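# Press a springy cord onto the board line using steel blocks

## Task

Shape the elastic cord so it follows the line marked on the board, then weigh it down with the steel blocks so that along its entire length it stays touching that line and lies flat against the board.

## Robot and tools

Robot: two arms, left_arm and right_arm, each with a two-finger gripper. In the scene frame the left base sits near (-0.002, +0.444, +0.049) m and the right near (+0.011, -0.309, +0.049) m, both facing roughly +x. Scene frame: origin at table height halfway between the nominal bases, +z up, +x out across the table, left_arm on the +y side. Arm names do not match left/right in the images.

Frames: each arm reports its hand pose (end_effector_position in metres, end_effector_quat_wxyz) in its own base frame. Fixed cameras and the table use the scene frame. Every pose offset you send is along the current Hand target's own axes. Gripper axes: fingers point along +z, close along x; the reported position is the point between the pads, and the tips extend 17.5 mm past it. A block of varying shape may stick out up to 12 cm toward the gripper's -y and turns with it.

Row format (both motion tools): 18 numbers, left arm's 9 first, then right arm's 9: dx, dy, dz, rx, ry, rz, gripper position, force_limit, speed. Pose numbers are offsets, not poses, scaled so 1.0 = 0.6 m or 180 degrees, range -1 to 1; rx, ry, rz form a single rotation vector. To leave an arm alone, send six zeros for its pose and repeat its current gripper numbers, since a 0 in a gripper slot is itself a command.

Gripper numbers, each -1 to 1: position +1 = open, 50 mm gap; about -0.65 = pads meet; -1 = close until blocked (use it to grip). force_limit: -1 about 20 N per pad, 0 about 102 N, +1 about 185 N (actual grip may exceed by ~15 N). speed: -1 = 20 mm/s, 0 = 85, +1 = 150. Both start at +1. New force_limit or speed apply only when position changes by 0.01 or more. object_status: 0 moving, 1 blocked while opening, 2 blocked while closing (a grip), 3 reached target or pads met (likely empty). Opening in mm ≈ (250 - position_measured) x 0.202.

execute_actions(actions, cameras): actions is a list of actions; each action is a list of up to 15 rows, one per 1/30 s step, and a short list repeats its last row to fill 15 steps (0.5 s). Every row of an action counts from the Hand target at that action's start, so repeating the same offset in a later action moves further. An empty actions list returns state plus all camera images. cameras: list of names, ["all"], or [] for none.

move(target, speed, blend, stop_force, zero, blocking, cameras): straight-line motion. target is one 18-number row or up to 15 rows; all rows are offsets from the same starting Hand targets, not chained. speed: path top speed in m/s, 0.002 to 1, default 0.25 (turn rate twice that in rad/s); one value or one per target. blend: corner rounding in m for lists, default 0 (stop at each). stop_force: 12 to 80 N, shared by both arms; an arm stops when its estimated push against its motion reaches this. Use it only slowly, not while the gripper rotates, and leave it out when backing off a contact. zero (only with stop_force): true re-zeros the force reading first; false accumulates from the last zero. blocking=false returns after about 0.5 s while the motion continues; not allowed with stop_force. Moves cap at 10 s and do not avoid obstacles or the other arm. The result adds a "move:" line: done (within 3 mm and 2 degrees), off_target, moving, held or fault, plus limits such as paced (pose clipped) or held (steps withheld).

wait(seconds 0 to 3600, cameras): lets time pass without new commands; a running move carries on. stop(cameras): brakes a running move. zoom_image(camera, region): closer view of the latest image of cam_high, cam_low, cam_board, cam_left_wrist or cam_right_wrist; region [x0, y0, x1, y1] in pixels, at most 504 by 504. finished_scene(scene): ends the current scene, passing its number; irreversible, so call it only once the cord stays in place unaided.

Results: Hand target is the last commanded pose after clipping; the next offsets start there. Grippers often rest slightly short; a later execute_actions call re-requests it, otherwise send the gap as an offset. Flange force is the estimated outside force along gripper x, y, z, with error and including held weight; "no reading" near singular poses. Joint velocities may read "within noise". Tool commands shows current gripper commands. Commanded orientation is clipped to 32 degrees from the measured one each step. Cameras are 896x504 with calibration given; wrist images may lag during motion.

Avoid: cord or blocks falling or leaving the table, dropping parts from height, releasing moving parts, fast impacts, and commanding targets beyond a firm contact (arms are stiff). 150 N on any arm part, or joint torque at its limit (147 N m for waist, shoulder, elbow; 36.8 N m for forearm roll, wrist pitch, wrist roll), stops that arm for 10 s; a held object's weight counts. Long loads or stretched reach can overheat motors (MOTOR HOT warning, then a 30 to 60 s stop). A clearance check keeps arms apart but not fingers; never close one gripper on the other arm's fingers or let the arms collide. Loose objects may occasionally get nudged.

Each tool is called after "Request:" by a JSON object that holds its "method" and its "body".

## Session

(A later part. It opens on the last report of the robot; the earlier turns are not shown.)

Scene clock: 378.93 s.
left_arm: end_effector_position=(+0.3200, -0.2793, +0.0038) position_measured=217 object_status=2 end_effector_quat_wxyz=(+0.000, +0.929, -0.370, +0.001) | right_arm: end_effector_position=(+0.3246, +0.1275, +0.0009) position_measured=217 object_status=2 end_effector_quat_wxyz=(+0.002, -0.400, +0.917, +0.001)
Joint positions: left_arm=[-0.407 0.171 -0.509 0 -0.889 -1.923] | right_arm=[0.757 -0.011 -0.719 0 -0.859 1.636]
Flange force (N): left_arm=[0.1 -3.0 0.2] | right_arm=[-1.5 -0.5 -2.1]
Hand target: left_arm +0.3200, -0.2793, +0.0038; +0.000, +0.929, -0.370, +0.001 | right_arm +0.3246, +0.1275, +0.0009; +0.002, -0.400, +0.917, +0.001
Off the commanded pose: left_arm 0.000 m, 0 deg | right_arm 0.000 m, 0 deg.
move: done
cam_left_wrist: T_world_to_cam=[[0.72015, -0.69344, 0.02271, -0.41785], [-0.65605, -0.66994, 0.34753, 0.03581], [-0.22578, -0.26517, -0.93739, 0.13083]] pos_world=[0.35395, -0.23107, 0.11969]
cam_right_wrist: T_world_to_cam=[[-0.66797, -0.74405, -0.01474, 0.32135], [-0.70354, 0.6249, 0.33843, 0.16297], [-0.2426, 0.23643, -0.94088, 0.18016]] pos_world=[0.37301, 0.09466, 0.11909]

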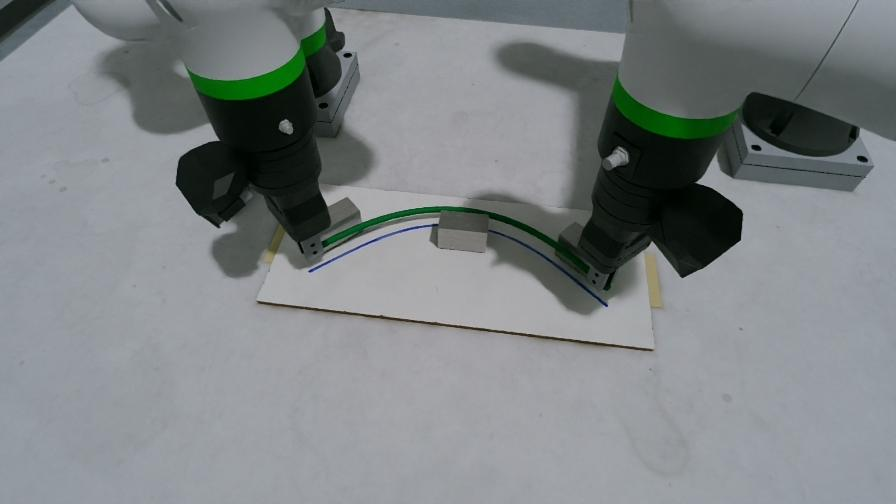

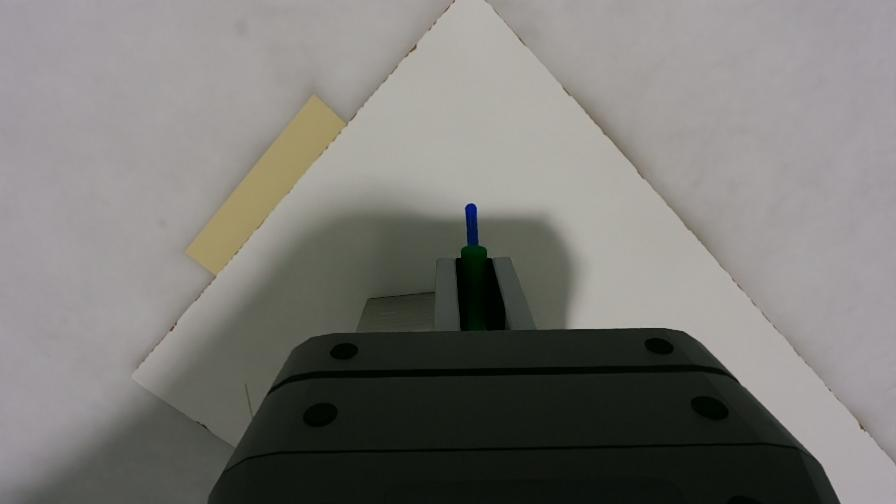

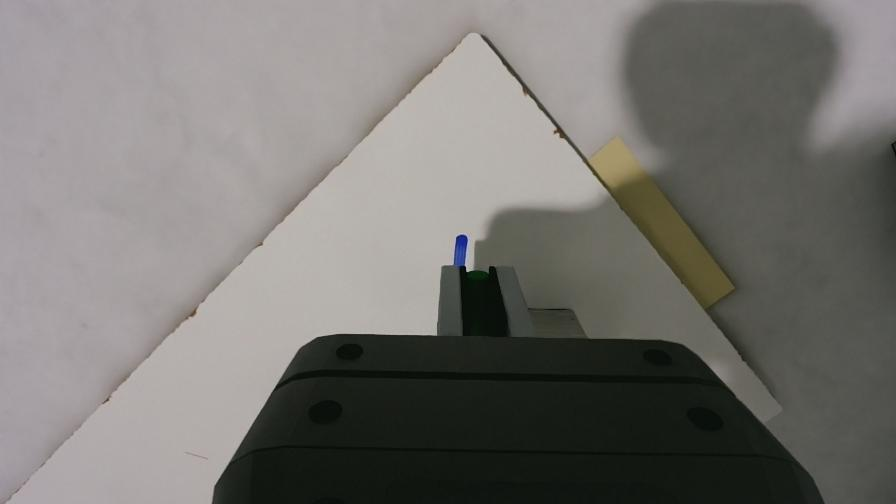

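Request:
{"method": "move", "body": {"target": [0,0,0.033,0,0,0,-1,-0.6,-0.6,0,0,0.033,0,0,0,-1,-0.6,-0.6], "speed": 0.03, "stop_force": 15}}

Request:
{"method": "move", "body": {"target": [0,0,0.018,0,0,0,-1,-0.6,-0.6,0,0,0.018,0,0,0,-1,-0.6,-0.6], "speed": 0.006, "stop_force": 12, "cameras": ["cam_board","cam_left_wrist","cam_right_wrist"]}}

Request:
{"method": "zoom_image", "body": {"camera": "cam_board", "region": [290, 180, 470, 290]}}

Request:
{"method": "zoom_image", "body": {"camera": "cam_board", "region": [430, 200, 630, 330]}}

Scene clock: 386.80 s.
left_arm: end_effector_position=(+0.3200, -0.2793, -0.0160) position_measured=217 object_status=2 end_effector_quat_wxyz=(+0.000, +0.929, -0.370, +0.001) | right_arm: end_effector_position=(+0.3247, +0.1276, -0.0189) position_measured=217 object_status=2 end_effector_quat_wxyz=(+0.002, -0.400, +0.917, +0.001)
Joint positions: left_arm=[-0.407 0.207 -0.525 0 -0.837 -1.923] | right_arm=[0.756 0.033 -0.736 0 -0.797 1.636]
Flange force (N): left_arm=[-0.2 -2.8 0.9] | right_arm=[-1.6 -1.1 -2.4]
Hand target: left_arm +0.3200, -0.2793, -0.0160; +0.000, +0.929, -0.370, +0.001 | right_arm +0.3247, +0.1276, -0.0189; +0.002, -0.400, +0.917, +0.001
Off the commanded pose: left_arm 0.000 m, 0 deg | right_arm 0.000 m, 0 deg.
move: done

Scene clock: 388.13 s.
left_arm: end_effector_position=(+0.3200, -0.2793, -0.0205) position_measured=217 object_status=2 end_effector_quat_wxyz=(+0.000, +0.929, -0.370, +0.001) | right_arm: end_effector_position=(+0.3247, +0.1276, -0.0228) position_measured=217 object_status=2 end_effector_quat_wxyz=(+0.002, -0.400, +0.917, +0.001)
Joint positions: left_arm=[-0.407 0.216 -0.529 0 -0.825 -1.923] | right_arm=[0.756 0.042 -0.74 0 -0.785 1.636]
Flange force (N): left_arm=[-7.7 -4.7 -25.7] | right_arm=[2.4 1.4 -23.4]
Hand target: left_arm +0.3200, -0.2793, -0.0205; +0.000, +0.929, -0.370, +0.001 (not the last commanded pose) | right_arm +0.3247, +0.1276, -0.0228; +0.002, -0.400, +0.917, +0.001 (not the last commanded pose)
Off the commanded pose: left_arm 0.006 m, 0 deg | right_arm 0.007 m, 0 deg.
move: contact (left_arm, right_arm)
cam_left_wrist: T_world_to_cam=[[0.72015, -0.69344, 0.02271, -0.41737], [-0.65606, -0.66995, 0.34749, 0.04432], [-0.22575, -0.26515, -0.93741, 0.10807]] pos_world=[0.35404, -0.23107, 0.09539]
cam_right_wrist: T_world_to_cam=[[-0.66798, -0.74403, -0.01481, 0.32115], [-0.70352, 0.62488, 0.33849, 0.17096], [-0.24259, 0.23652, -0.94085, 0.15795]] pos_world=[0.37311, 0.09476, 0.09549]

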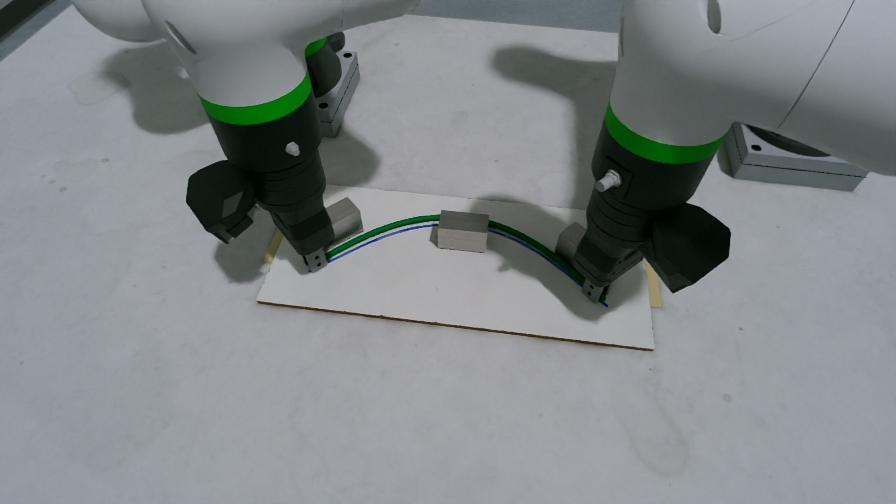

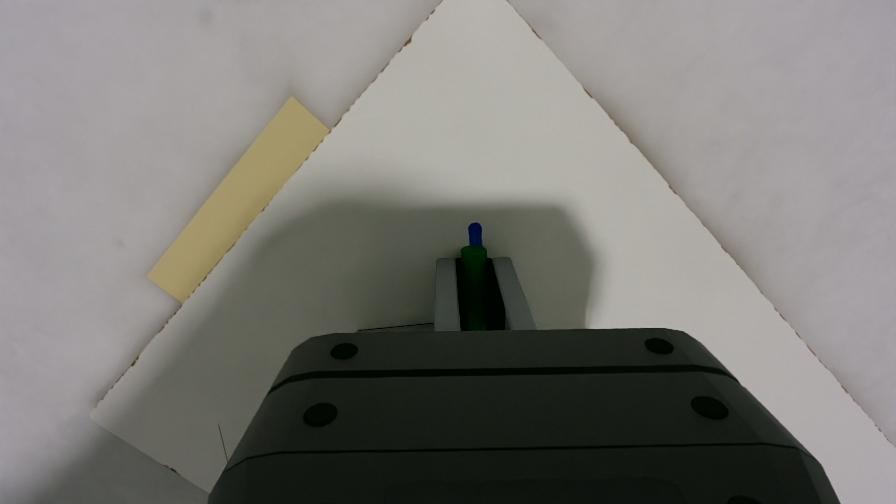

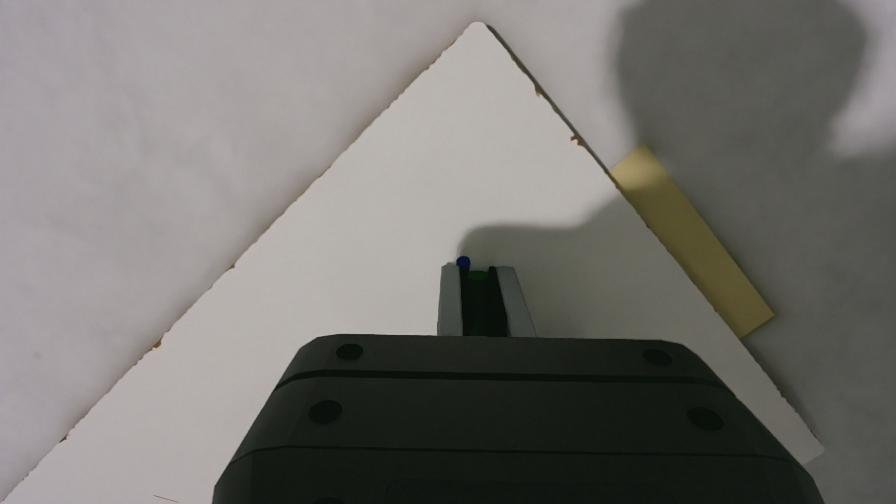

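Scaled by 2.800 from the camera's image (finer frame: 1280x720).

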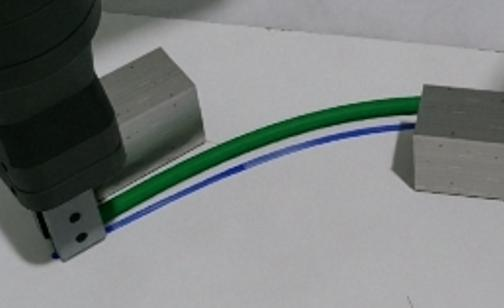

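Scaled by 2.520 from the camera's image (finer frame: 1280x720).

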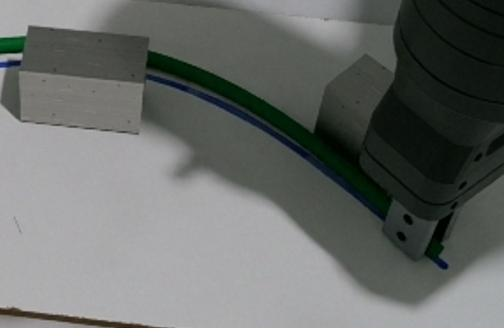

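Request:
{"method": "move", "body": {"target": [[0,0,-0.0025,0,0,0,-1,-0.6,-0.6,0,0,-0.0025,0,0,0,-1,-0.6,-0.6],[0,0,-0.0025,0,0,0,1,-0.6,-1,0,0,-0.0025,0,0,0,1,-0.6,-1],[0,0,-0.15,0,0,0,1,-0.6,-1,0,0,-0.15,0,0,0,1,-0.6,-1]], "speed": [0.02,0.02,0.1], "cameras": ["cam_board","cam_left_wrist","cam_right_wrist"]}}

Request:
{"method": "zoom_image", "body": {"camera": "cam_board", "region": [290, 180, 470, 290]}}

Request:
{"method": "zoom_image", "body": {"camera": "cam_board", "region": [430, 200, 630, 330]}}

Scene clock: 398.73 s.
left_arm: end_effector_position=(+0.3199, -0.2793, +0.0695) position_measured=3 object_status=3 end_effector_quat_wxyz=(+0.000, +0.929, -0.370, +0.001) | right_arm: end_effector_position=(+0.3244, +0.1273, +0.0672) position_measured=3 object_status=3 end_effector_quat_wxyz=(+0.002, -0.400, +0.917, +0.001)
Joint positions: left_arm=[-0.407 0.07 -0.44 0 -1.06 -1.923] | right_arm=[0.756 -0.13 -0.64 0 -1.057 1.636]
Flange force (N): left_arm=[1.0 -1.9 0.1] | right_arm=[-1.8 -0.2 -2.3]
Hand target: left_arm +0.3199, -0.2793, +0.0695; +0.000, +0.929, -0.370, +0.001 | right_arm +0.3244, +0.1274, +0.0672; +0.002, -0.400, +0.917, +0.001
Off the commanded pose: left_arm 0.000 m, 0 deg | right_arm 0.000 m, 0 deg.
move: done
cam_left_wrist: T_world_to_cam=[[0.7202, -0.69339, 0.02268, -0.41934], [-0.65597, -0.66996, 0.34765, 0.01292], [-0.22586, -0.26526, -0.93735, 0.19242]] pos_world=[0.35395, -0.23107, 0.18539]
cam_right_wrist: T_world_to_cam=[[-0.66806, -0.74396, -0.01469, 0.32206], [-0.70346, 0.62501, 0.3384, 0.14045], [-0.24257, 0.23641, -0.94089, 0.24263]] pos_world=[0.37281, 0.09446, 0.18549]

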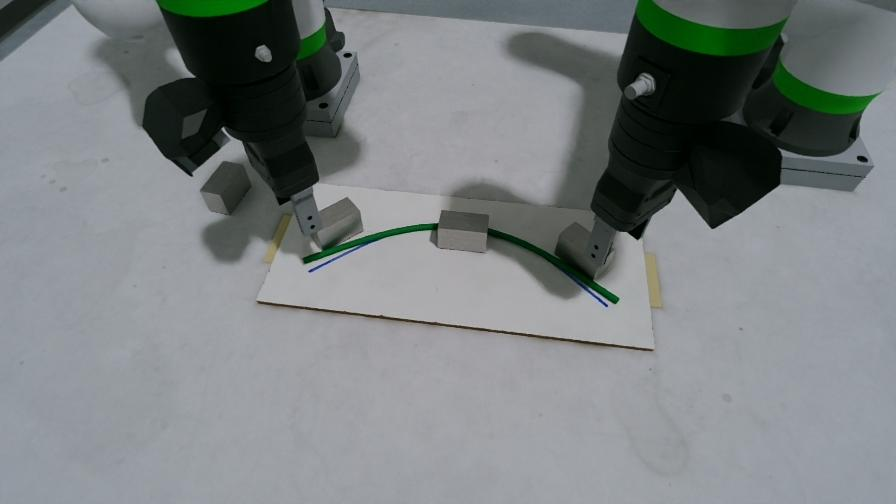

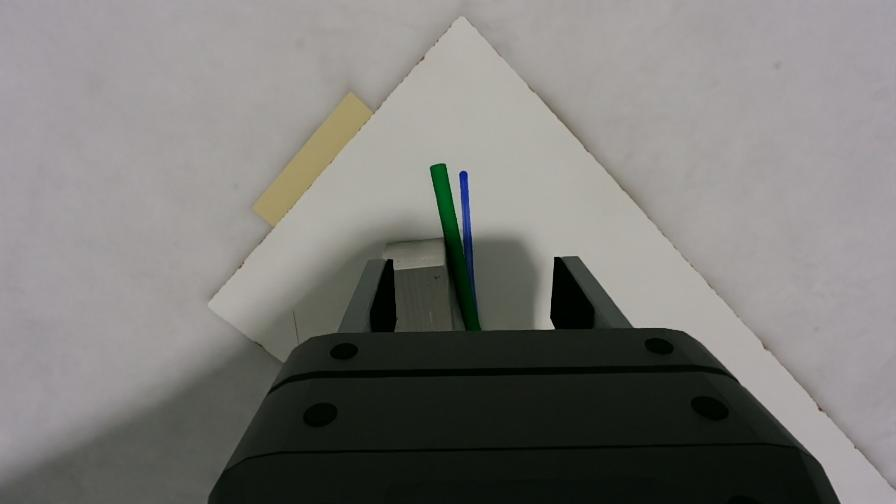

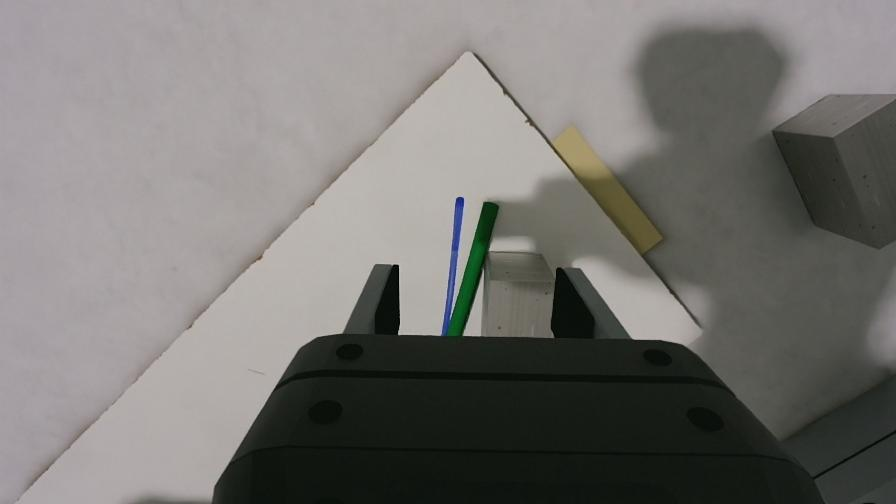

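Scaled by 2.800 from the camera's image (finer frame: 1280x720).

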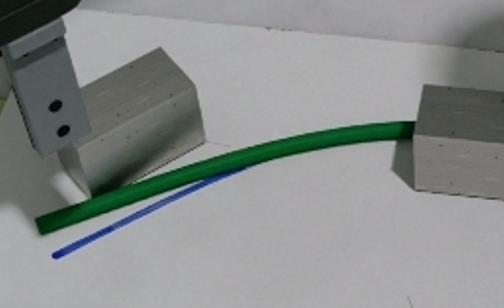

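Scaled by 2.520 from the camera's image (finer frame: 1280x720).

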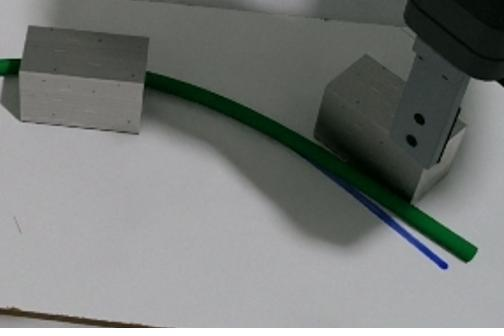

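Request:
{"method": "move", "body": {"target": [[-0.0328,0.0828,0,0,0,-0.0278,1,-0.6,-0.3,0.0395,0.086,0,0,0,0,1,-0.6,-0.3],[-0.0328,0.0828,0.1325,0,0,-0.0278,1,-0.6,-0.3,0.0395,0.086,0.1287,0,0,0,1,-0.6,-0.3],[-0.0328,0.0828,0.1325,0,0,-0.0278,-1,-0.6,-0.6,0.0395,0.086,0.1287,0,0,0,-1,-0.6,-0.6]], "speed": [0.2,0.1,0.1]}}

Request:
{"method": "move", "body": {"target": [0.0108,0,0,0,0,0,-1,-0.6,-0.6,-0.0192,0,0,0,0,0,-1,-0.6,-0.6], "speed": 0.02, "cameras": ["cam_board","cam_left_wrist","cam_right_wrist"]}}

Request:
{"method": "zoom_image", "body": {"camera": "cam_board", "region": [290, 180, 470, 290]}}

Request:
{"method": "zoom_image", "body": {"camera": "cam_board", "region": [430, 200, 630, 330]}}

Request:
{"method": "zoom_image", "body": {"camera": "cam_left_wrist", "region": [370, 20, 690, 340]}}

Request:
{"method": "zoom_image", "body": {"camera": "cam_right_wrist", "region": [270, 40, 590, 350]}}

Scene clock: 422.50 s.
left_arm: end_effector_position=(+0.2715, -0.3018, -0.0101) position_measured=104 object_status=2 end_effector_quat_wxyz=(+0.000, +0.944, -0.330, +0.001) | right_arm: end_effector_position=(+0.2707, +0.1453, -0.0101) position_measured=104 object_status=2 end_effector_quat_wxyz=(+0.002, -0.400, +0.917, +0.001)
Joint positions: left_arm=[-0.512 0.154 -0.573 0 -0.843 -1.73] | right_arm=[0.93 -0.102 -0.838 0.001 -0.831 1.462]
Flange force (N): left_arm=[0.8 -2.1 3.3] | right_arm=[-0.1 1.9 -6.9]
Hand target: left_arm +0.2715, -0.3018, -0.0100; +0.000, +0.944, -0.330, +0.001 | right_arm +0.2707, +0.1453, -0.0101; +0.002, -0.400, +0.917, +0.001
Off the commanded pose: left_arm 0.000 m, 0 deg | right_arm 0.000 m, 0 deg.
move: done

Scene clock: 423.33 s.
left_arm: end_effector_position=(+0.2766, -0.3059, -0.0100) position_measured=104 object_status=2 end_effector_quat_wxyz=(+0.000, +0.944, -0.330, +0.001) | right_arm: end_effector_position=(+0.2785, +0.1538, -0.0101) position_measured=104 object_status=2 end_effector_quat_wxyz=(+0.002, -0.400, +0.917, +0.001)
Joint positions: left_arm=[-0.515 0.169 -0.555 0 -0.846 -1.727] | right_arm=[0.926 -0.07 -0.81 0.001 -0.828 1.466]
Flange force (N): left_arm=[-2.1 -2.6 1.9] | right_arm=[-1.7 -0.1 3.1]
Hand target: left_arm +0.2766, -0.3059, -0.0100; +0.000, +0.944, -0.330, +0.001 | right_arm +0.2786, +0.1538, -0.0101; +0.002, -0.400, +0.917, +0.001
Off the commanded pose: left_arm 0.000 m, 0 deg | right_arm 0.000 m, 0 deg.
move: done
cam_left_wrist: T_world_to_cam=[[0.7779, -0.62798, 0.02277, -0.40069], [-0.59511, -0.72458, 0.3476, -0.03922], [-0.20179, -0.28395, -0.93737, 0.08869]] pos_world=[0.30625, -0.25486, 0.10589]
cam_right_wrist: T_world_to_cam=[[-0.66797, -0.74405, -0.01474, 0.31003], [-0.70354, 0.6249, 0.33843, 0.11786], [-0.2426, 0.23643, -0.94088, 0.15253]] pos_world=[0.32701, 0.12096, 0.10819]

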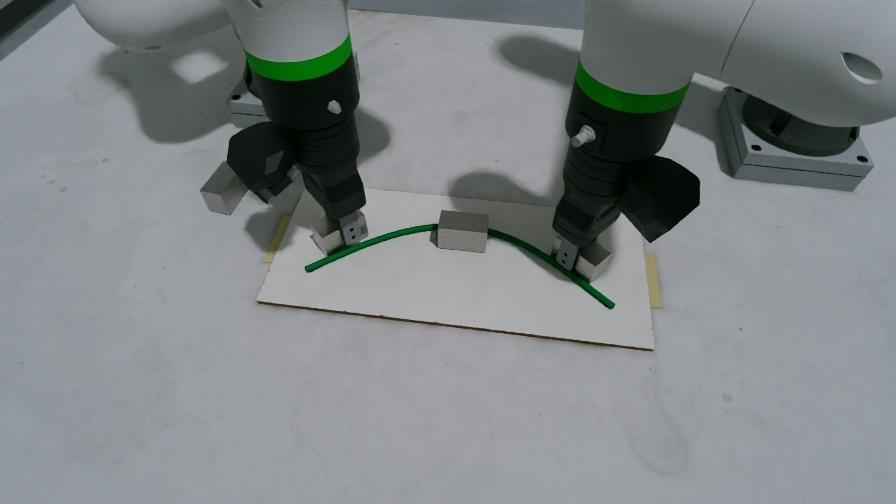

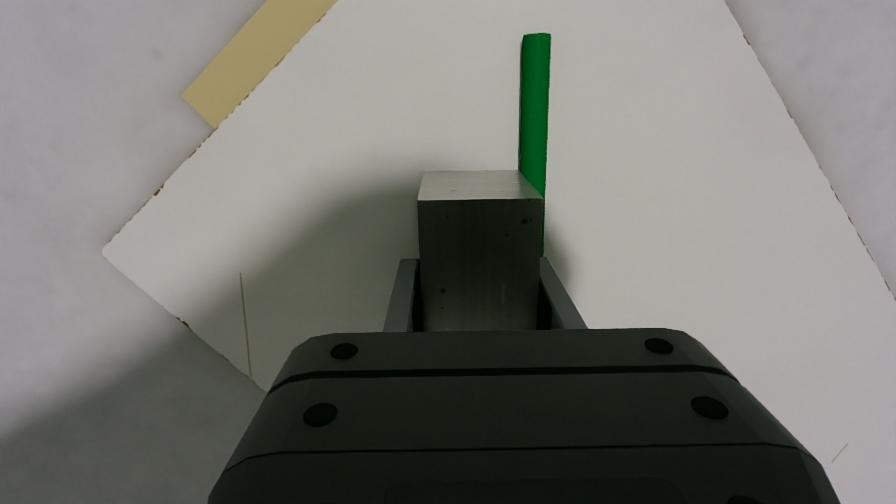

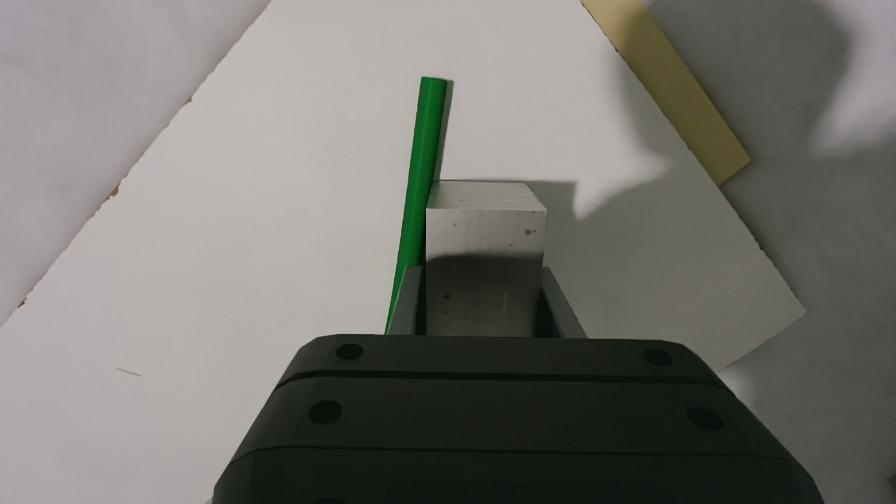

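Scaled by 2.800 from the camera's image (finer frame: 1280x720).

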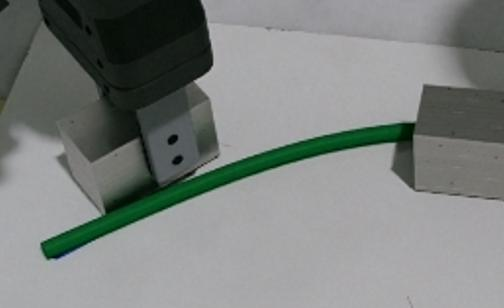

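Scaled by 2.520 from the camera's image (finer frame: 1280x720).

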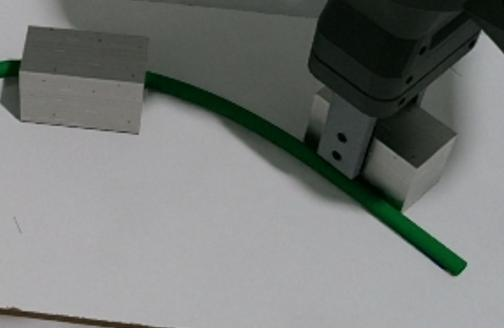

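Scaled by 1.575 from the camera's image (finer frame: 1280x720).

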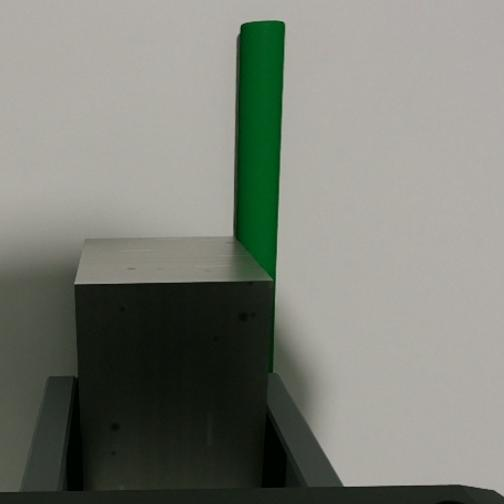

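Scaled by 1.575 from the camera's image (finer frame: 1280x720).

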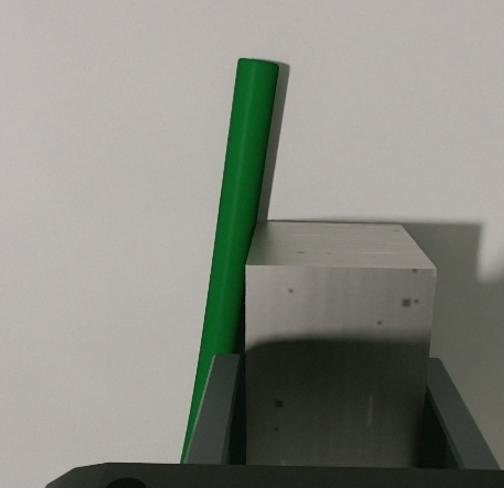

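Request:
{"method": "move", "body": {"target": [[0,0,0,0,0,0,1,-0.6,-0.6,0,0,0,0,0,0,1,-0.6,-0.6],[0,0,-0.16,0,0,0,1,-0.6,-0.6,0,0,-0.16,0,0,0,1,-0.6,-0.6],[0,0,-0.16,0,0,0,1,-0.6,-0.6,0.2895,-0.1782,-0.2,0,0,0,1,-0.6,-0.6],[0.1392,0.1995,-0.16,0,0,-0.222,1,-0.6,-0.6,0.2895,-0.1782,-0.2,0,0,0,1,-0.6,-0.6],[0.1392,0.1995,-0.0008,0,0,-0.222,1,-0.6,-0.6,0.2895,-0.1782,-0.2,0,0,0,1,-0.6,-0.6]], "speed": [0.1,0.2,0.3,0.2,0.1], "blend": [0,0.02,0.02,0.02,0], "cameras": ["cam_board","cam_left_wrist"]}}

Request:
{"method": "zoom_image", "body": {"camera": "cam_board", "region": [290, 190, 630, 330]}}

Scene clock: 440.20 s.
left_arm: end_effector_position=(+0.2675, -0.4515, -0.0095) position_measured=3 object_status=3 end_effector_quat_wxyz=(+0.000, +1.000, +0.013, +0.001) | right_arm: end_effector_position=(+0.2383, -0.0466, +0.1093) position_measured=3 object_status=3 end_effector_quat_wxyz=(+0.002, -0.400, +0.917, +0.001)
Joint positions: left_arm=[-0.786 0.409 -0.23 -0.001 -0.932 -0.759] | right_arm=[0.37 -0.54 -0.805 -0.001 -1.302 2.024]
Flange force (N): left_arm=[1.9 0.1 0.4] | right_arm=[-1.8 -1.6 -3.2]
Hand target: left_arm +0.2675, -0.4515, -0.0095; +0.000, +1.000, +0.013, +0.001 | right_arm +0.2383, -0.0466, +0.1093; +0.002, -0.400, +0.917, +0.001
Off the commanded pose: left_arm 0.000 m, 0 deg | right_arm 0.000 m, 0 deg.
move: done
cam_left_wrist: T_world_to_cam=[[0.99957, 0.01818, 0.0229, -0.25259], [0.00906, -0.93736, 0.34826, -0.40805], [0.0278, -0.3479, -0.93712, -0.04429]] pos_world=[0.25741, -0.3933, 0.10639]

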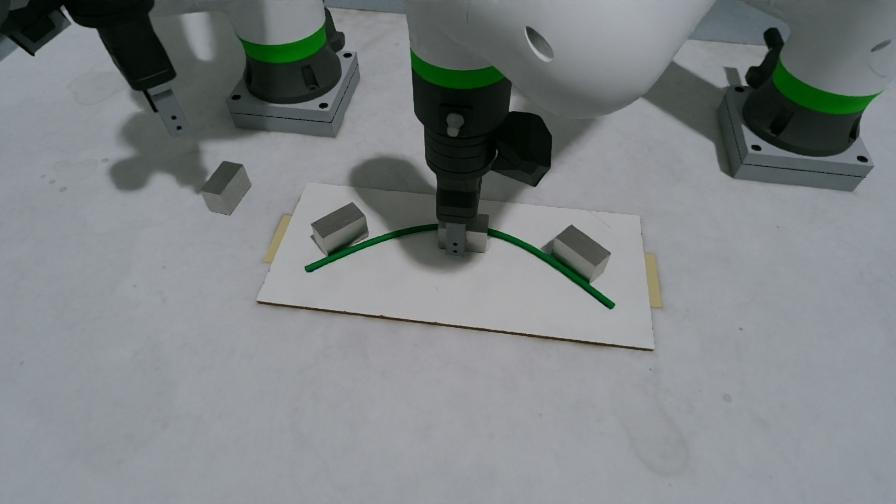

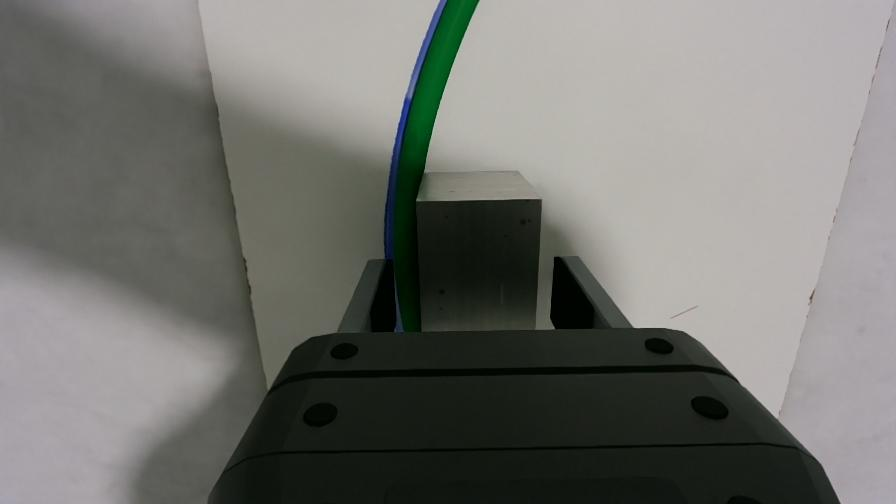

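Scaled by 1.482 from the camera's image (finer frame: 1280x720).

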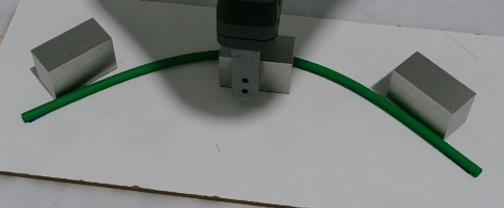

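Request:
{"method": "move", "body": {"target": [[0,0,0,0,0,0,-1,-0.6,-0.6,0,0,0,0,0,0,1,-0.6,-0.6],[-0.0067,0,0,0,0,0,-1,-0.6,-0.6,0,0,0,0,0,0,1,-0.6,-0.6]], "speed": 0.02, "cameras": ["cam_board","cam_left_wrist"]}}

Request:
{"method": "zoom_image", "body": {"camera": "cam_board", "region": [290, 190, 630, 330]}}

Request:
{"method": "zoom_image", "body": {"camera": "cam_left_wrist", "region": [320, 0, 640, 330]}}

Scene clock: 446.63 s.
left_arm: end_effector_position=(+0.2635, -0.4516, -0.0095) position_measured=104 object_status=2 end_effector_quat_wxyz=(+0.000, +1.000, +0.013, +0.001) | right_arm: end_effector_position=(+0.2383, -0.0466, +0.1093) position_measured=3 object_status=3 end_effector_quat_wxyz=(+0.002, -0.400, +0.917, +0.001)
Joint positions: left_arm=[-0.792 0.405 -0.236 -0.001 -0.93 -0.753] | right_arm=[0.37 -0.54 -0.805 -0.001 -1.302 2.024]
Flange force (N): left_arm=[4.1 2.0 2.4] | right_arm=[-1.8 -1.4 -2.9]
Hand target: left_arm +0.2635, -0.4516, -0.0095; +0.000, +1.000, +0.013, +0.001 | right_arm +0.2383, -0.0466, +0.1093; +0.002, -0.400, +0.917, +0.001
Off the commanded pose: left_arm 0.000 m, 0 deg | right_arm 0.000 m, 0 deg.
move: done
cam_left_wrist: T_world_to_cam=[[0.99957, 0.01833, 0.02274, -0.24851], [0.00926, -0.93731, 0.34838, -0.40812], [0.0277, -0.34802, -0.93708, -0.04433]] pos_world=[0.25341, -0.3934, 0.10629]

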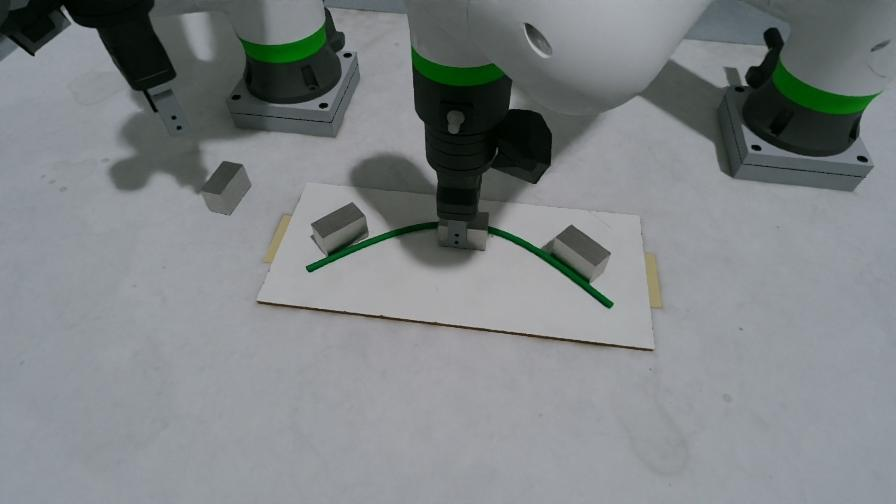

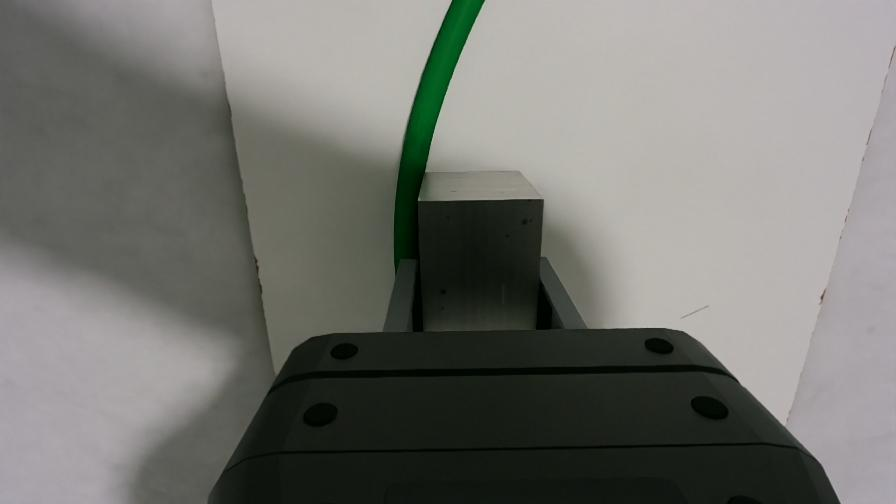

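Scaled by 1.482 from the camera's image (finer frame: 1280x720).

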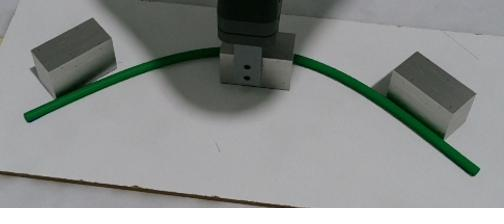

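Scaled by 1.527 from the camera's image (finer frame: 1280x720).

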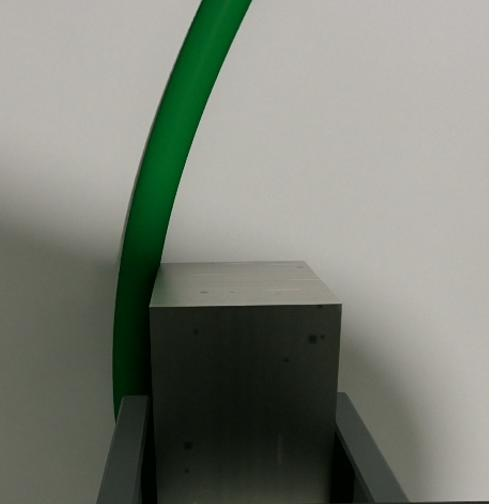

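Request:
{"method": "move", "body": {"target": [[0,0,0,0,0,0,1,-0.6,-0.6,0,0,0,0,0,0,1,-0.6,-0.6],[0,0,-0.16,0,0,0,1,-0.6,-0.6,0,0,-0.1,0,0,0,1,-0.6,-0.6],[0.0167,-0.2667,-0.18,0,0,0,1,-0.6,-0.6,-0.12,0.05,-0.1,0,0,0,1,-0.6,-0.6]], "speed": [0.1,0.2,0.25], "blend": [0,0.02,0], "cameras": ["cam_board","cam_left_wrist","cam_right_wrist","cam_high"]}}

Request:
{"method": "zoom_image", "body": {"camera": "cam_board", "region": [290, 190, 460, 290]}}

Request:
{"method": "zoom_image", "body": {"camera": "cam_board", "region": [450, 200, 630, 320]}}

Scene clock: 456.03 s.
left_arm: end_effector_position=(+0.2693, -0.2914, +0.0984) position_measured=3 object_status=3 end_effector_quat_wxyz=(+0.000, +1.000, +0.013, +0.001) | right_arm: end_effector_position=(+0.2652, +0.0264, +0.1696) position_measured=3 object_status=3 end_effector_quat_wxyz=(+0.002, -0.400, +0.917, +0.001)
Joint positions: left_arm=[-0.491 -0.037 -0.473 0 -1.133 -1.054] | right_arm=[0.608 -0.493 -0.638 0 -1.422 1.785]
Flange force (N): left_arm=[3.3 -0.5 0.6] | right_arm=[-2.3 -1.4 -3.3]
Hand target: left_arm +0.2693, -0.2914, +0.0984; +0.000, +1.000, +0.013, +0.001 | right_arm +0.2652, +0.0264, +0.1696; +0.002, -0.400, +0.917, +0.001
Off the commanded pose: left_arm 0.000 m, 0 deg | right_arm 0.000 m, 0 deg.
move: done
cam_left_wrist: T_world_to_cam=[[0.99957, 0.01823, 0.02277, -0.25973], [0.00917, -0.93735, 0.34826, -0.2955], [0.0277, -0.3479, -0.93712, 0.11254]] pos_world=[0.25921, -0.2331, 0.21429]
cam_right_wrist: T_world_to_cam=[[-0.66798, -0.74403, -0.01481, 0.20896], [-0.70352, 0.62488, 0.33849, 0.12724], [-0.24259, 0.23652, -0.94085, 0.34837]] pos_world=[0.31361, -0.00644, 0.28779]
Images, in order (width x height): cam_high 896x504, cam_board 896x504, cam_left_wrist 896x504, cam_right_wrist 896x504.

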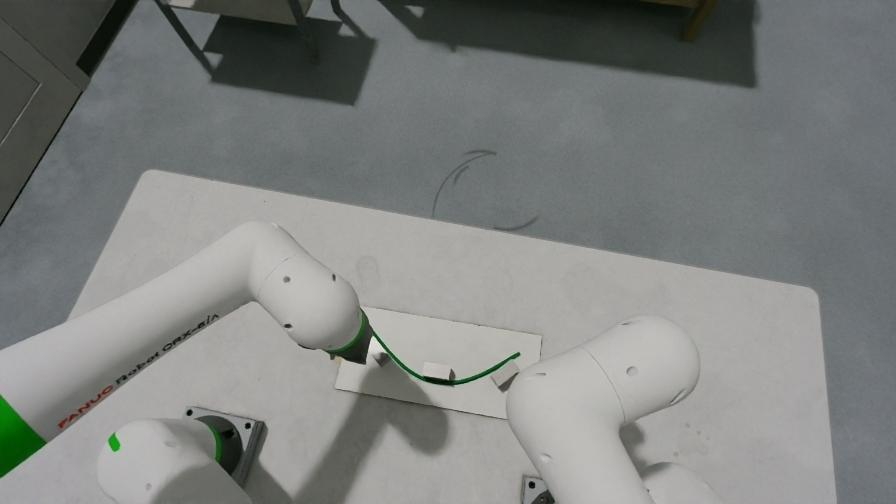

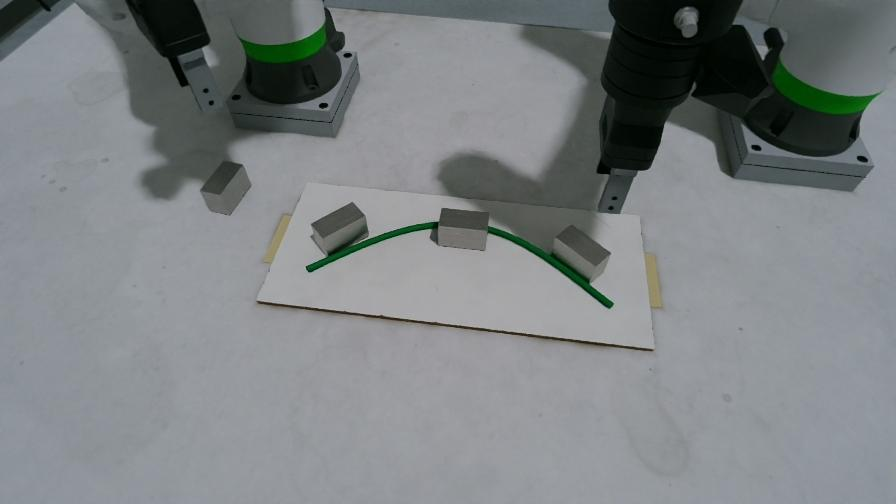

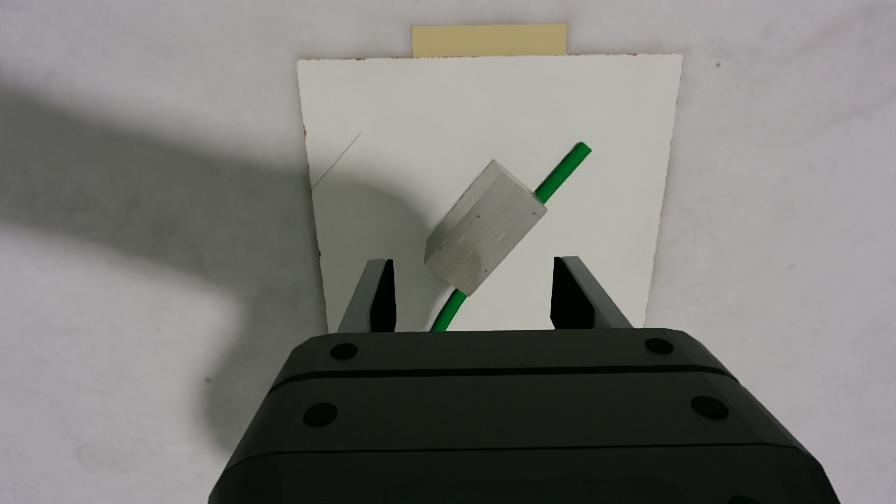

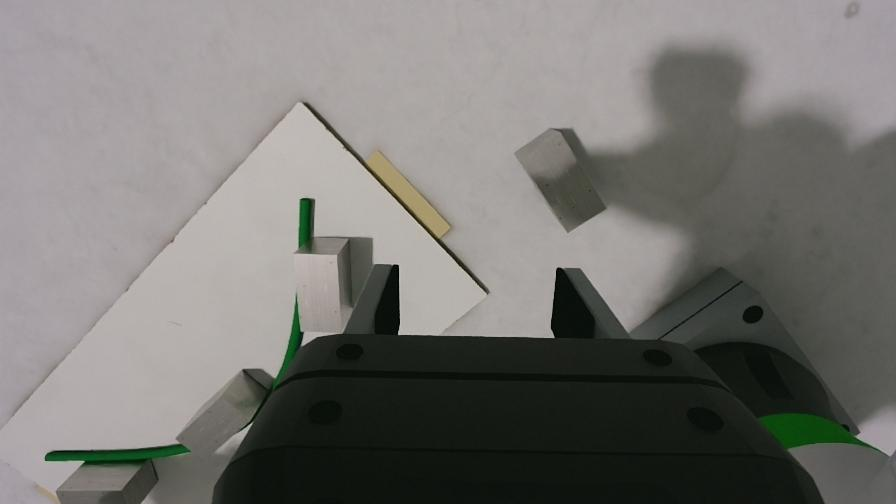

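Scaled by 2.965 from the camera's image (finer frame: 1280x720).

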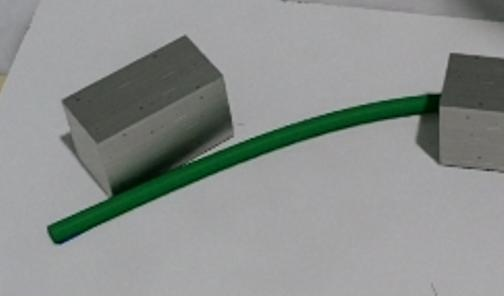

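Scaled by 2.800 from the camera's image (finer frame: 1280x720).

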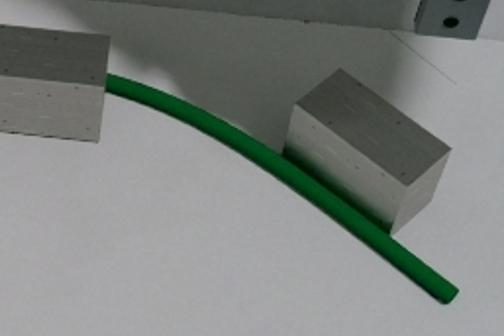

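Request:
{"method": "move", "body": {"target": [[0,0,0,0,0,0,1,-0.6,-0.6,-0.1707,0.1284,0.08,0,0,0,1,-0.6,-0.6],[0,0,0,0,0,0,1,-0.6,-0.6,-0.1707,0.1284,0.2993,0,0,0,1,-0.6,-0.6],[0,0,0,0,0,0,1,-0.6,-0.6,-0.1707,0.1284,0.2993,0,0,0,-1,-0.6,-0.6],[0,0,0,0,0,0,1,-0.6,-0.6,-0.1734,0.1284,0.2993,0,0,0,-1,-0.6,-0.6],[0,0,0,0,0,0,1,-0.6,-0.6,-0.1734,0.1284,0.2993,0,0,0,1,-0.6,-0.6],[0,0,0,0,0,0,1,-0.6,-0.6,-0.1734,0.1284,0.1,0,0,0,1,-0.6,-0.6]], "speed": [0.25,0.12,0.02,0.02,0.02,0.15], "blend": [0.02,0,0,0,0,0], "cameras": ["cam_board","cam_right_wrist"]}}

Request:
{"method": "zoom_image", "body": {"camera": "cam_board", "region": [290, 190, 460, 290]}}

Request:
{"method": "zoom_image", "body": {"camera": "cam_board", "region": [540, 240, 630, 320]}}

Request:
{"method": "zoom_image", "body": {"camera": "cam_right_wrist", "region": [350, 80, 600, 330]}}

Scene clock: 480.63 s.
left_arm: end_effector_position=(+0.2693, -0.2914, +0.0984) position_measured=3 object_status=3 end_effector_quat_wxyz=(+0.000, +1.000, +0.013, +0.001) | right_arm: end_effector_position=(+0.2797, +0.1552, +0.1099) position_measured=3 object_status=3 end_effector_quat_wxyz=(+0.002, -0.400, +0.917, +0.001)
Joint positions: left_arm=[-0.491 -0.037 -0.473 0 -1.133 -1.054] | right_arm=[0.926 -0.271 -0.642 0.001 -1.196 1.467]
Flange force (N): left_arm=[2.0 -0.9 0.0] | right_arm=[-0.9 0.0 -2.7]
Hand target: left_arm +0.2693, -0.2914, +0.0984; +0.000, +1.000, +0.013, +0.001 | right_arm +0.2797, +0.1553, +0.1099; +0.002, -0.400, +0.917, +0.001
Off the commanded pose: left_arm 0.000 m, 0 deg | right_arm 0.000 m, 0 deg.
move: done
cam_right_wrist: T_world_to_cam=[[-0.66785, -0.74415, -0.01472, 0.31354], [-0.70362, 0.62478, 0.33849, 0.07718], [-0.24269, 0.23642, -0.94085, 0.2654]] pos_world=[0.32811, 0.12236, 0.22819]

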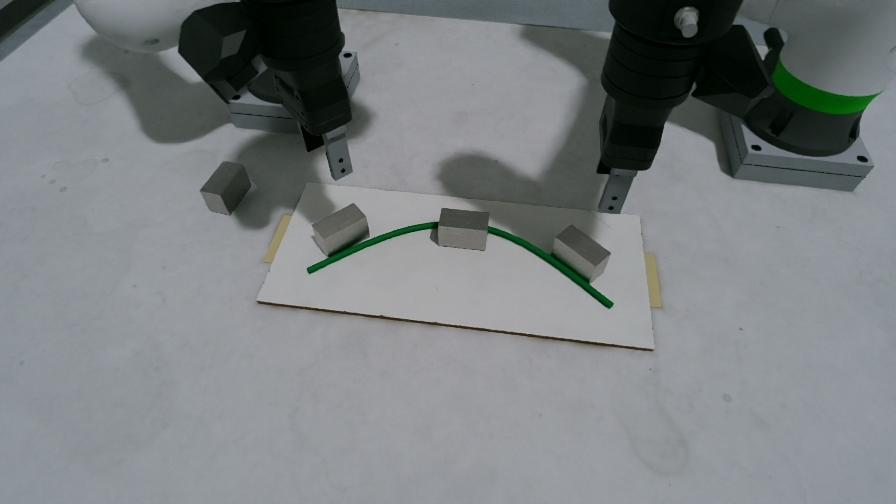

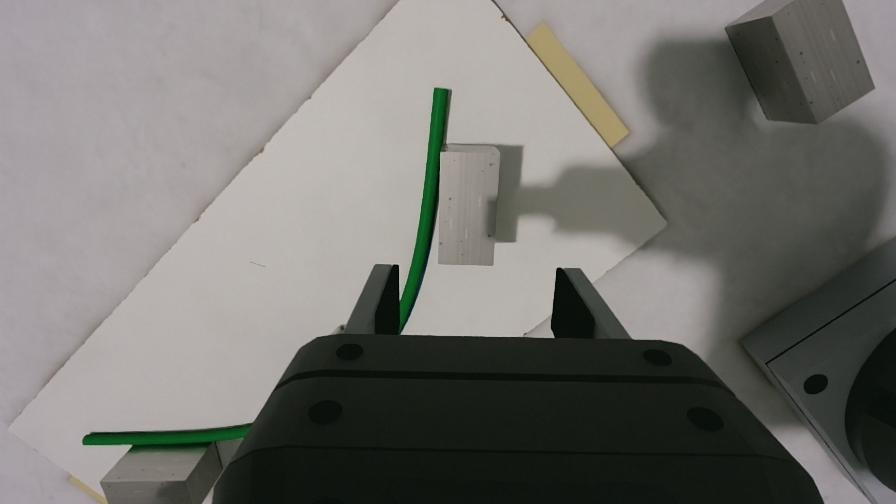

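Scaled by 2.965 from the camera's image (finer frame: 1280x720).

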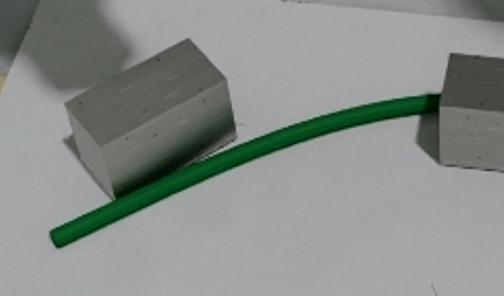

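Scaled by 5.600 from the camera's image (finer frame: 1280x720).

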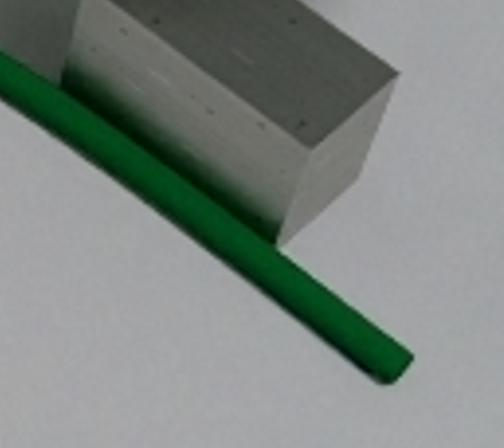

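Scaled by 2.016 from the camera's image (finer frame: 1280x720).

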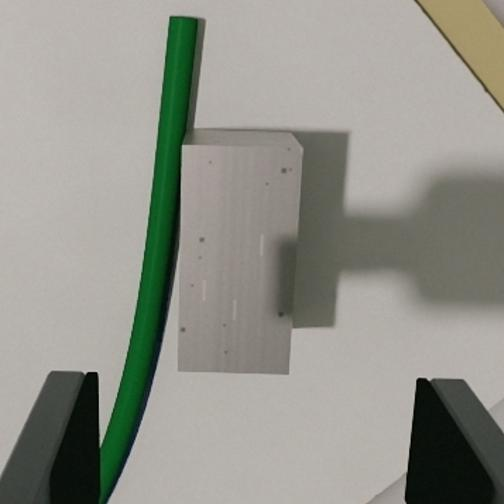

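Request:
{"method": "zoom_image", "body": {"camera": "cam_right_wrist", "region": [390, 180, 490, 330]}}

Request:
{"method": "zoom_image", "body": {"camera": "cam_right_wrist", "region": [400, 70, 480, 190]}}

Scaled by 3.360 from the camera's image (finer frame: 1280x720).

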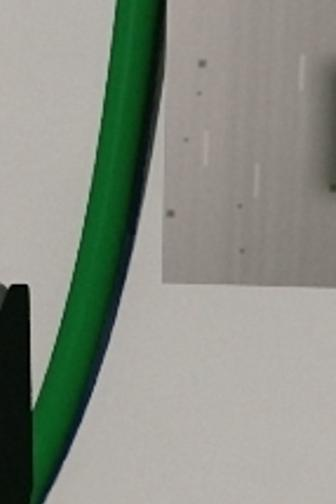

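Scaled by 4.200 from the camera's image (finer frame: 1280x720).

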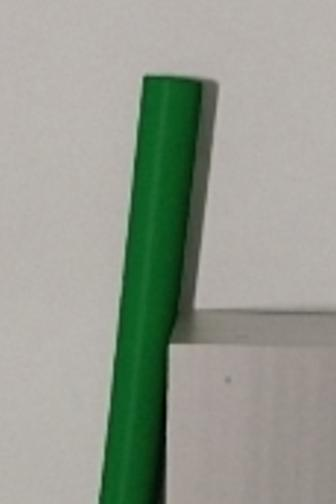

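Request:
{"method": "finished_scene", "body": {"scene": 1}}

The scene is finished: the task was done.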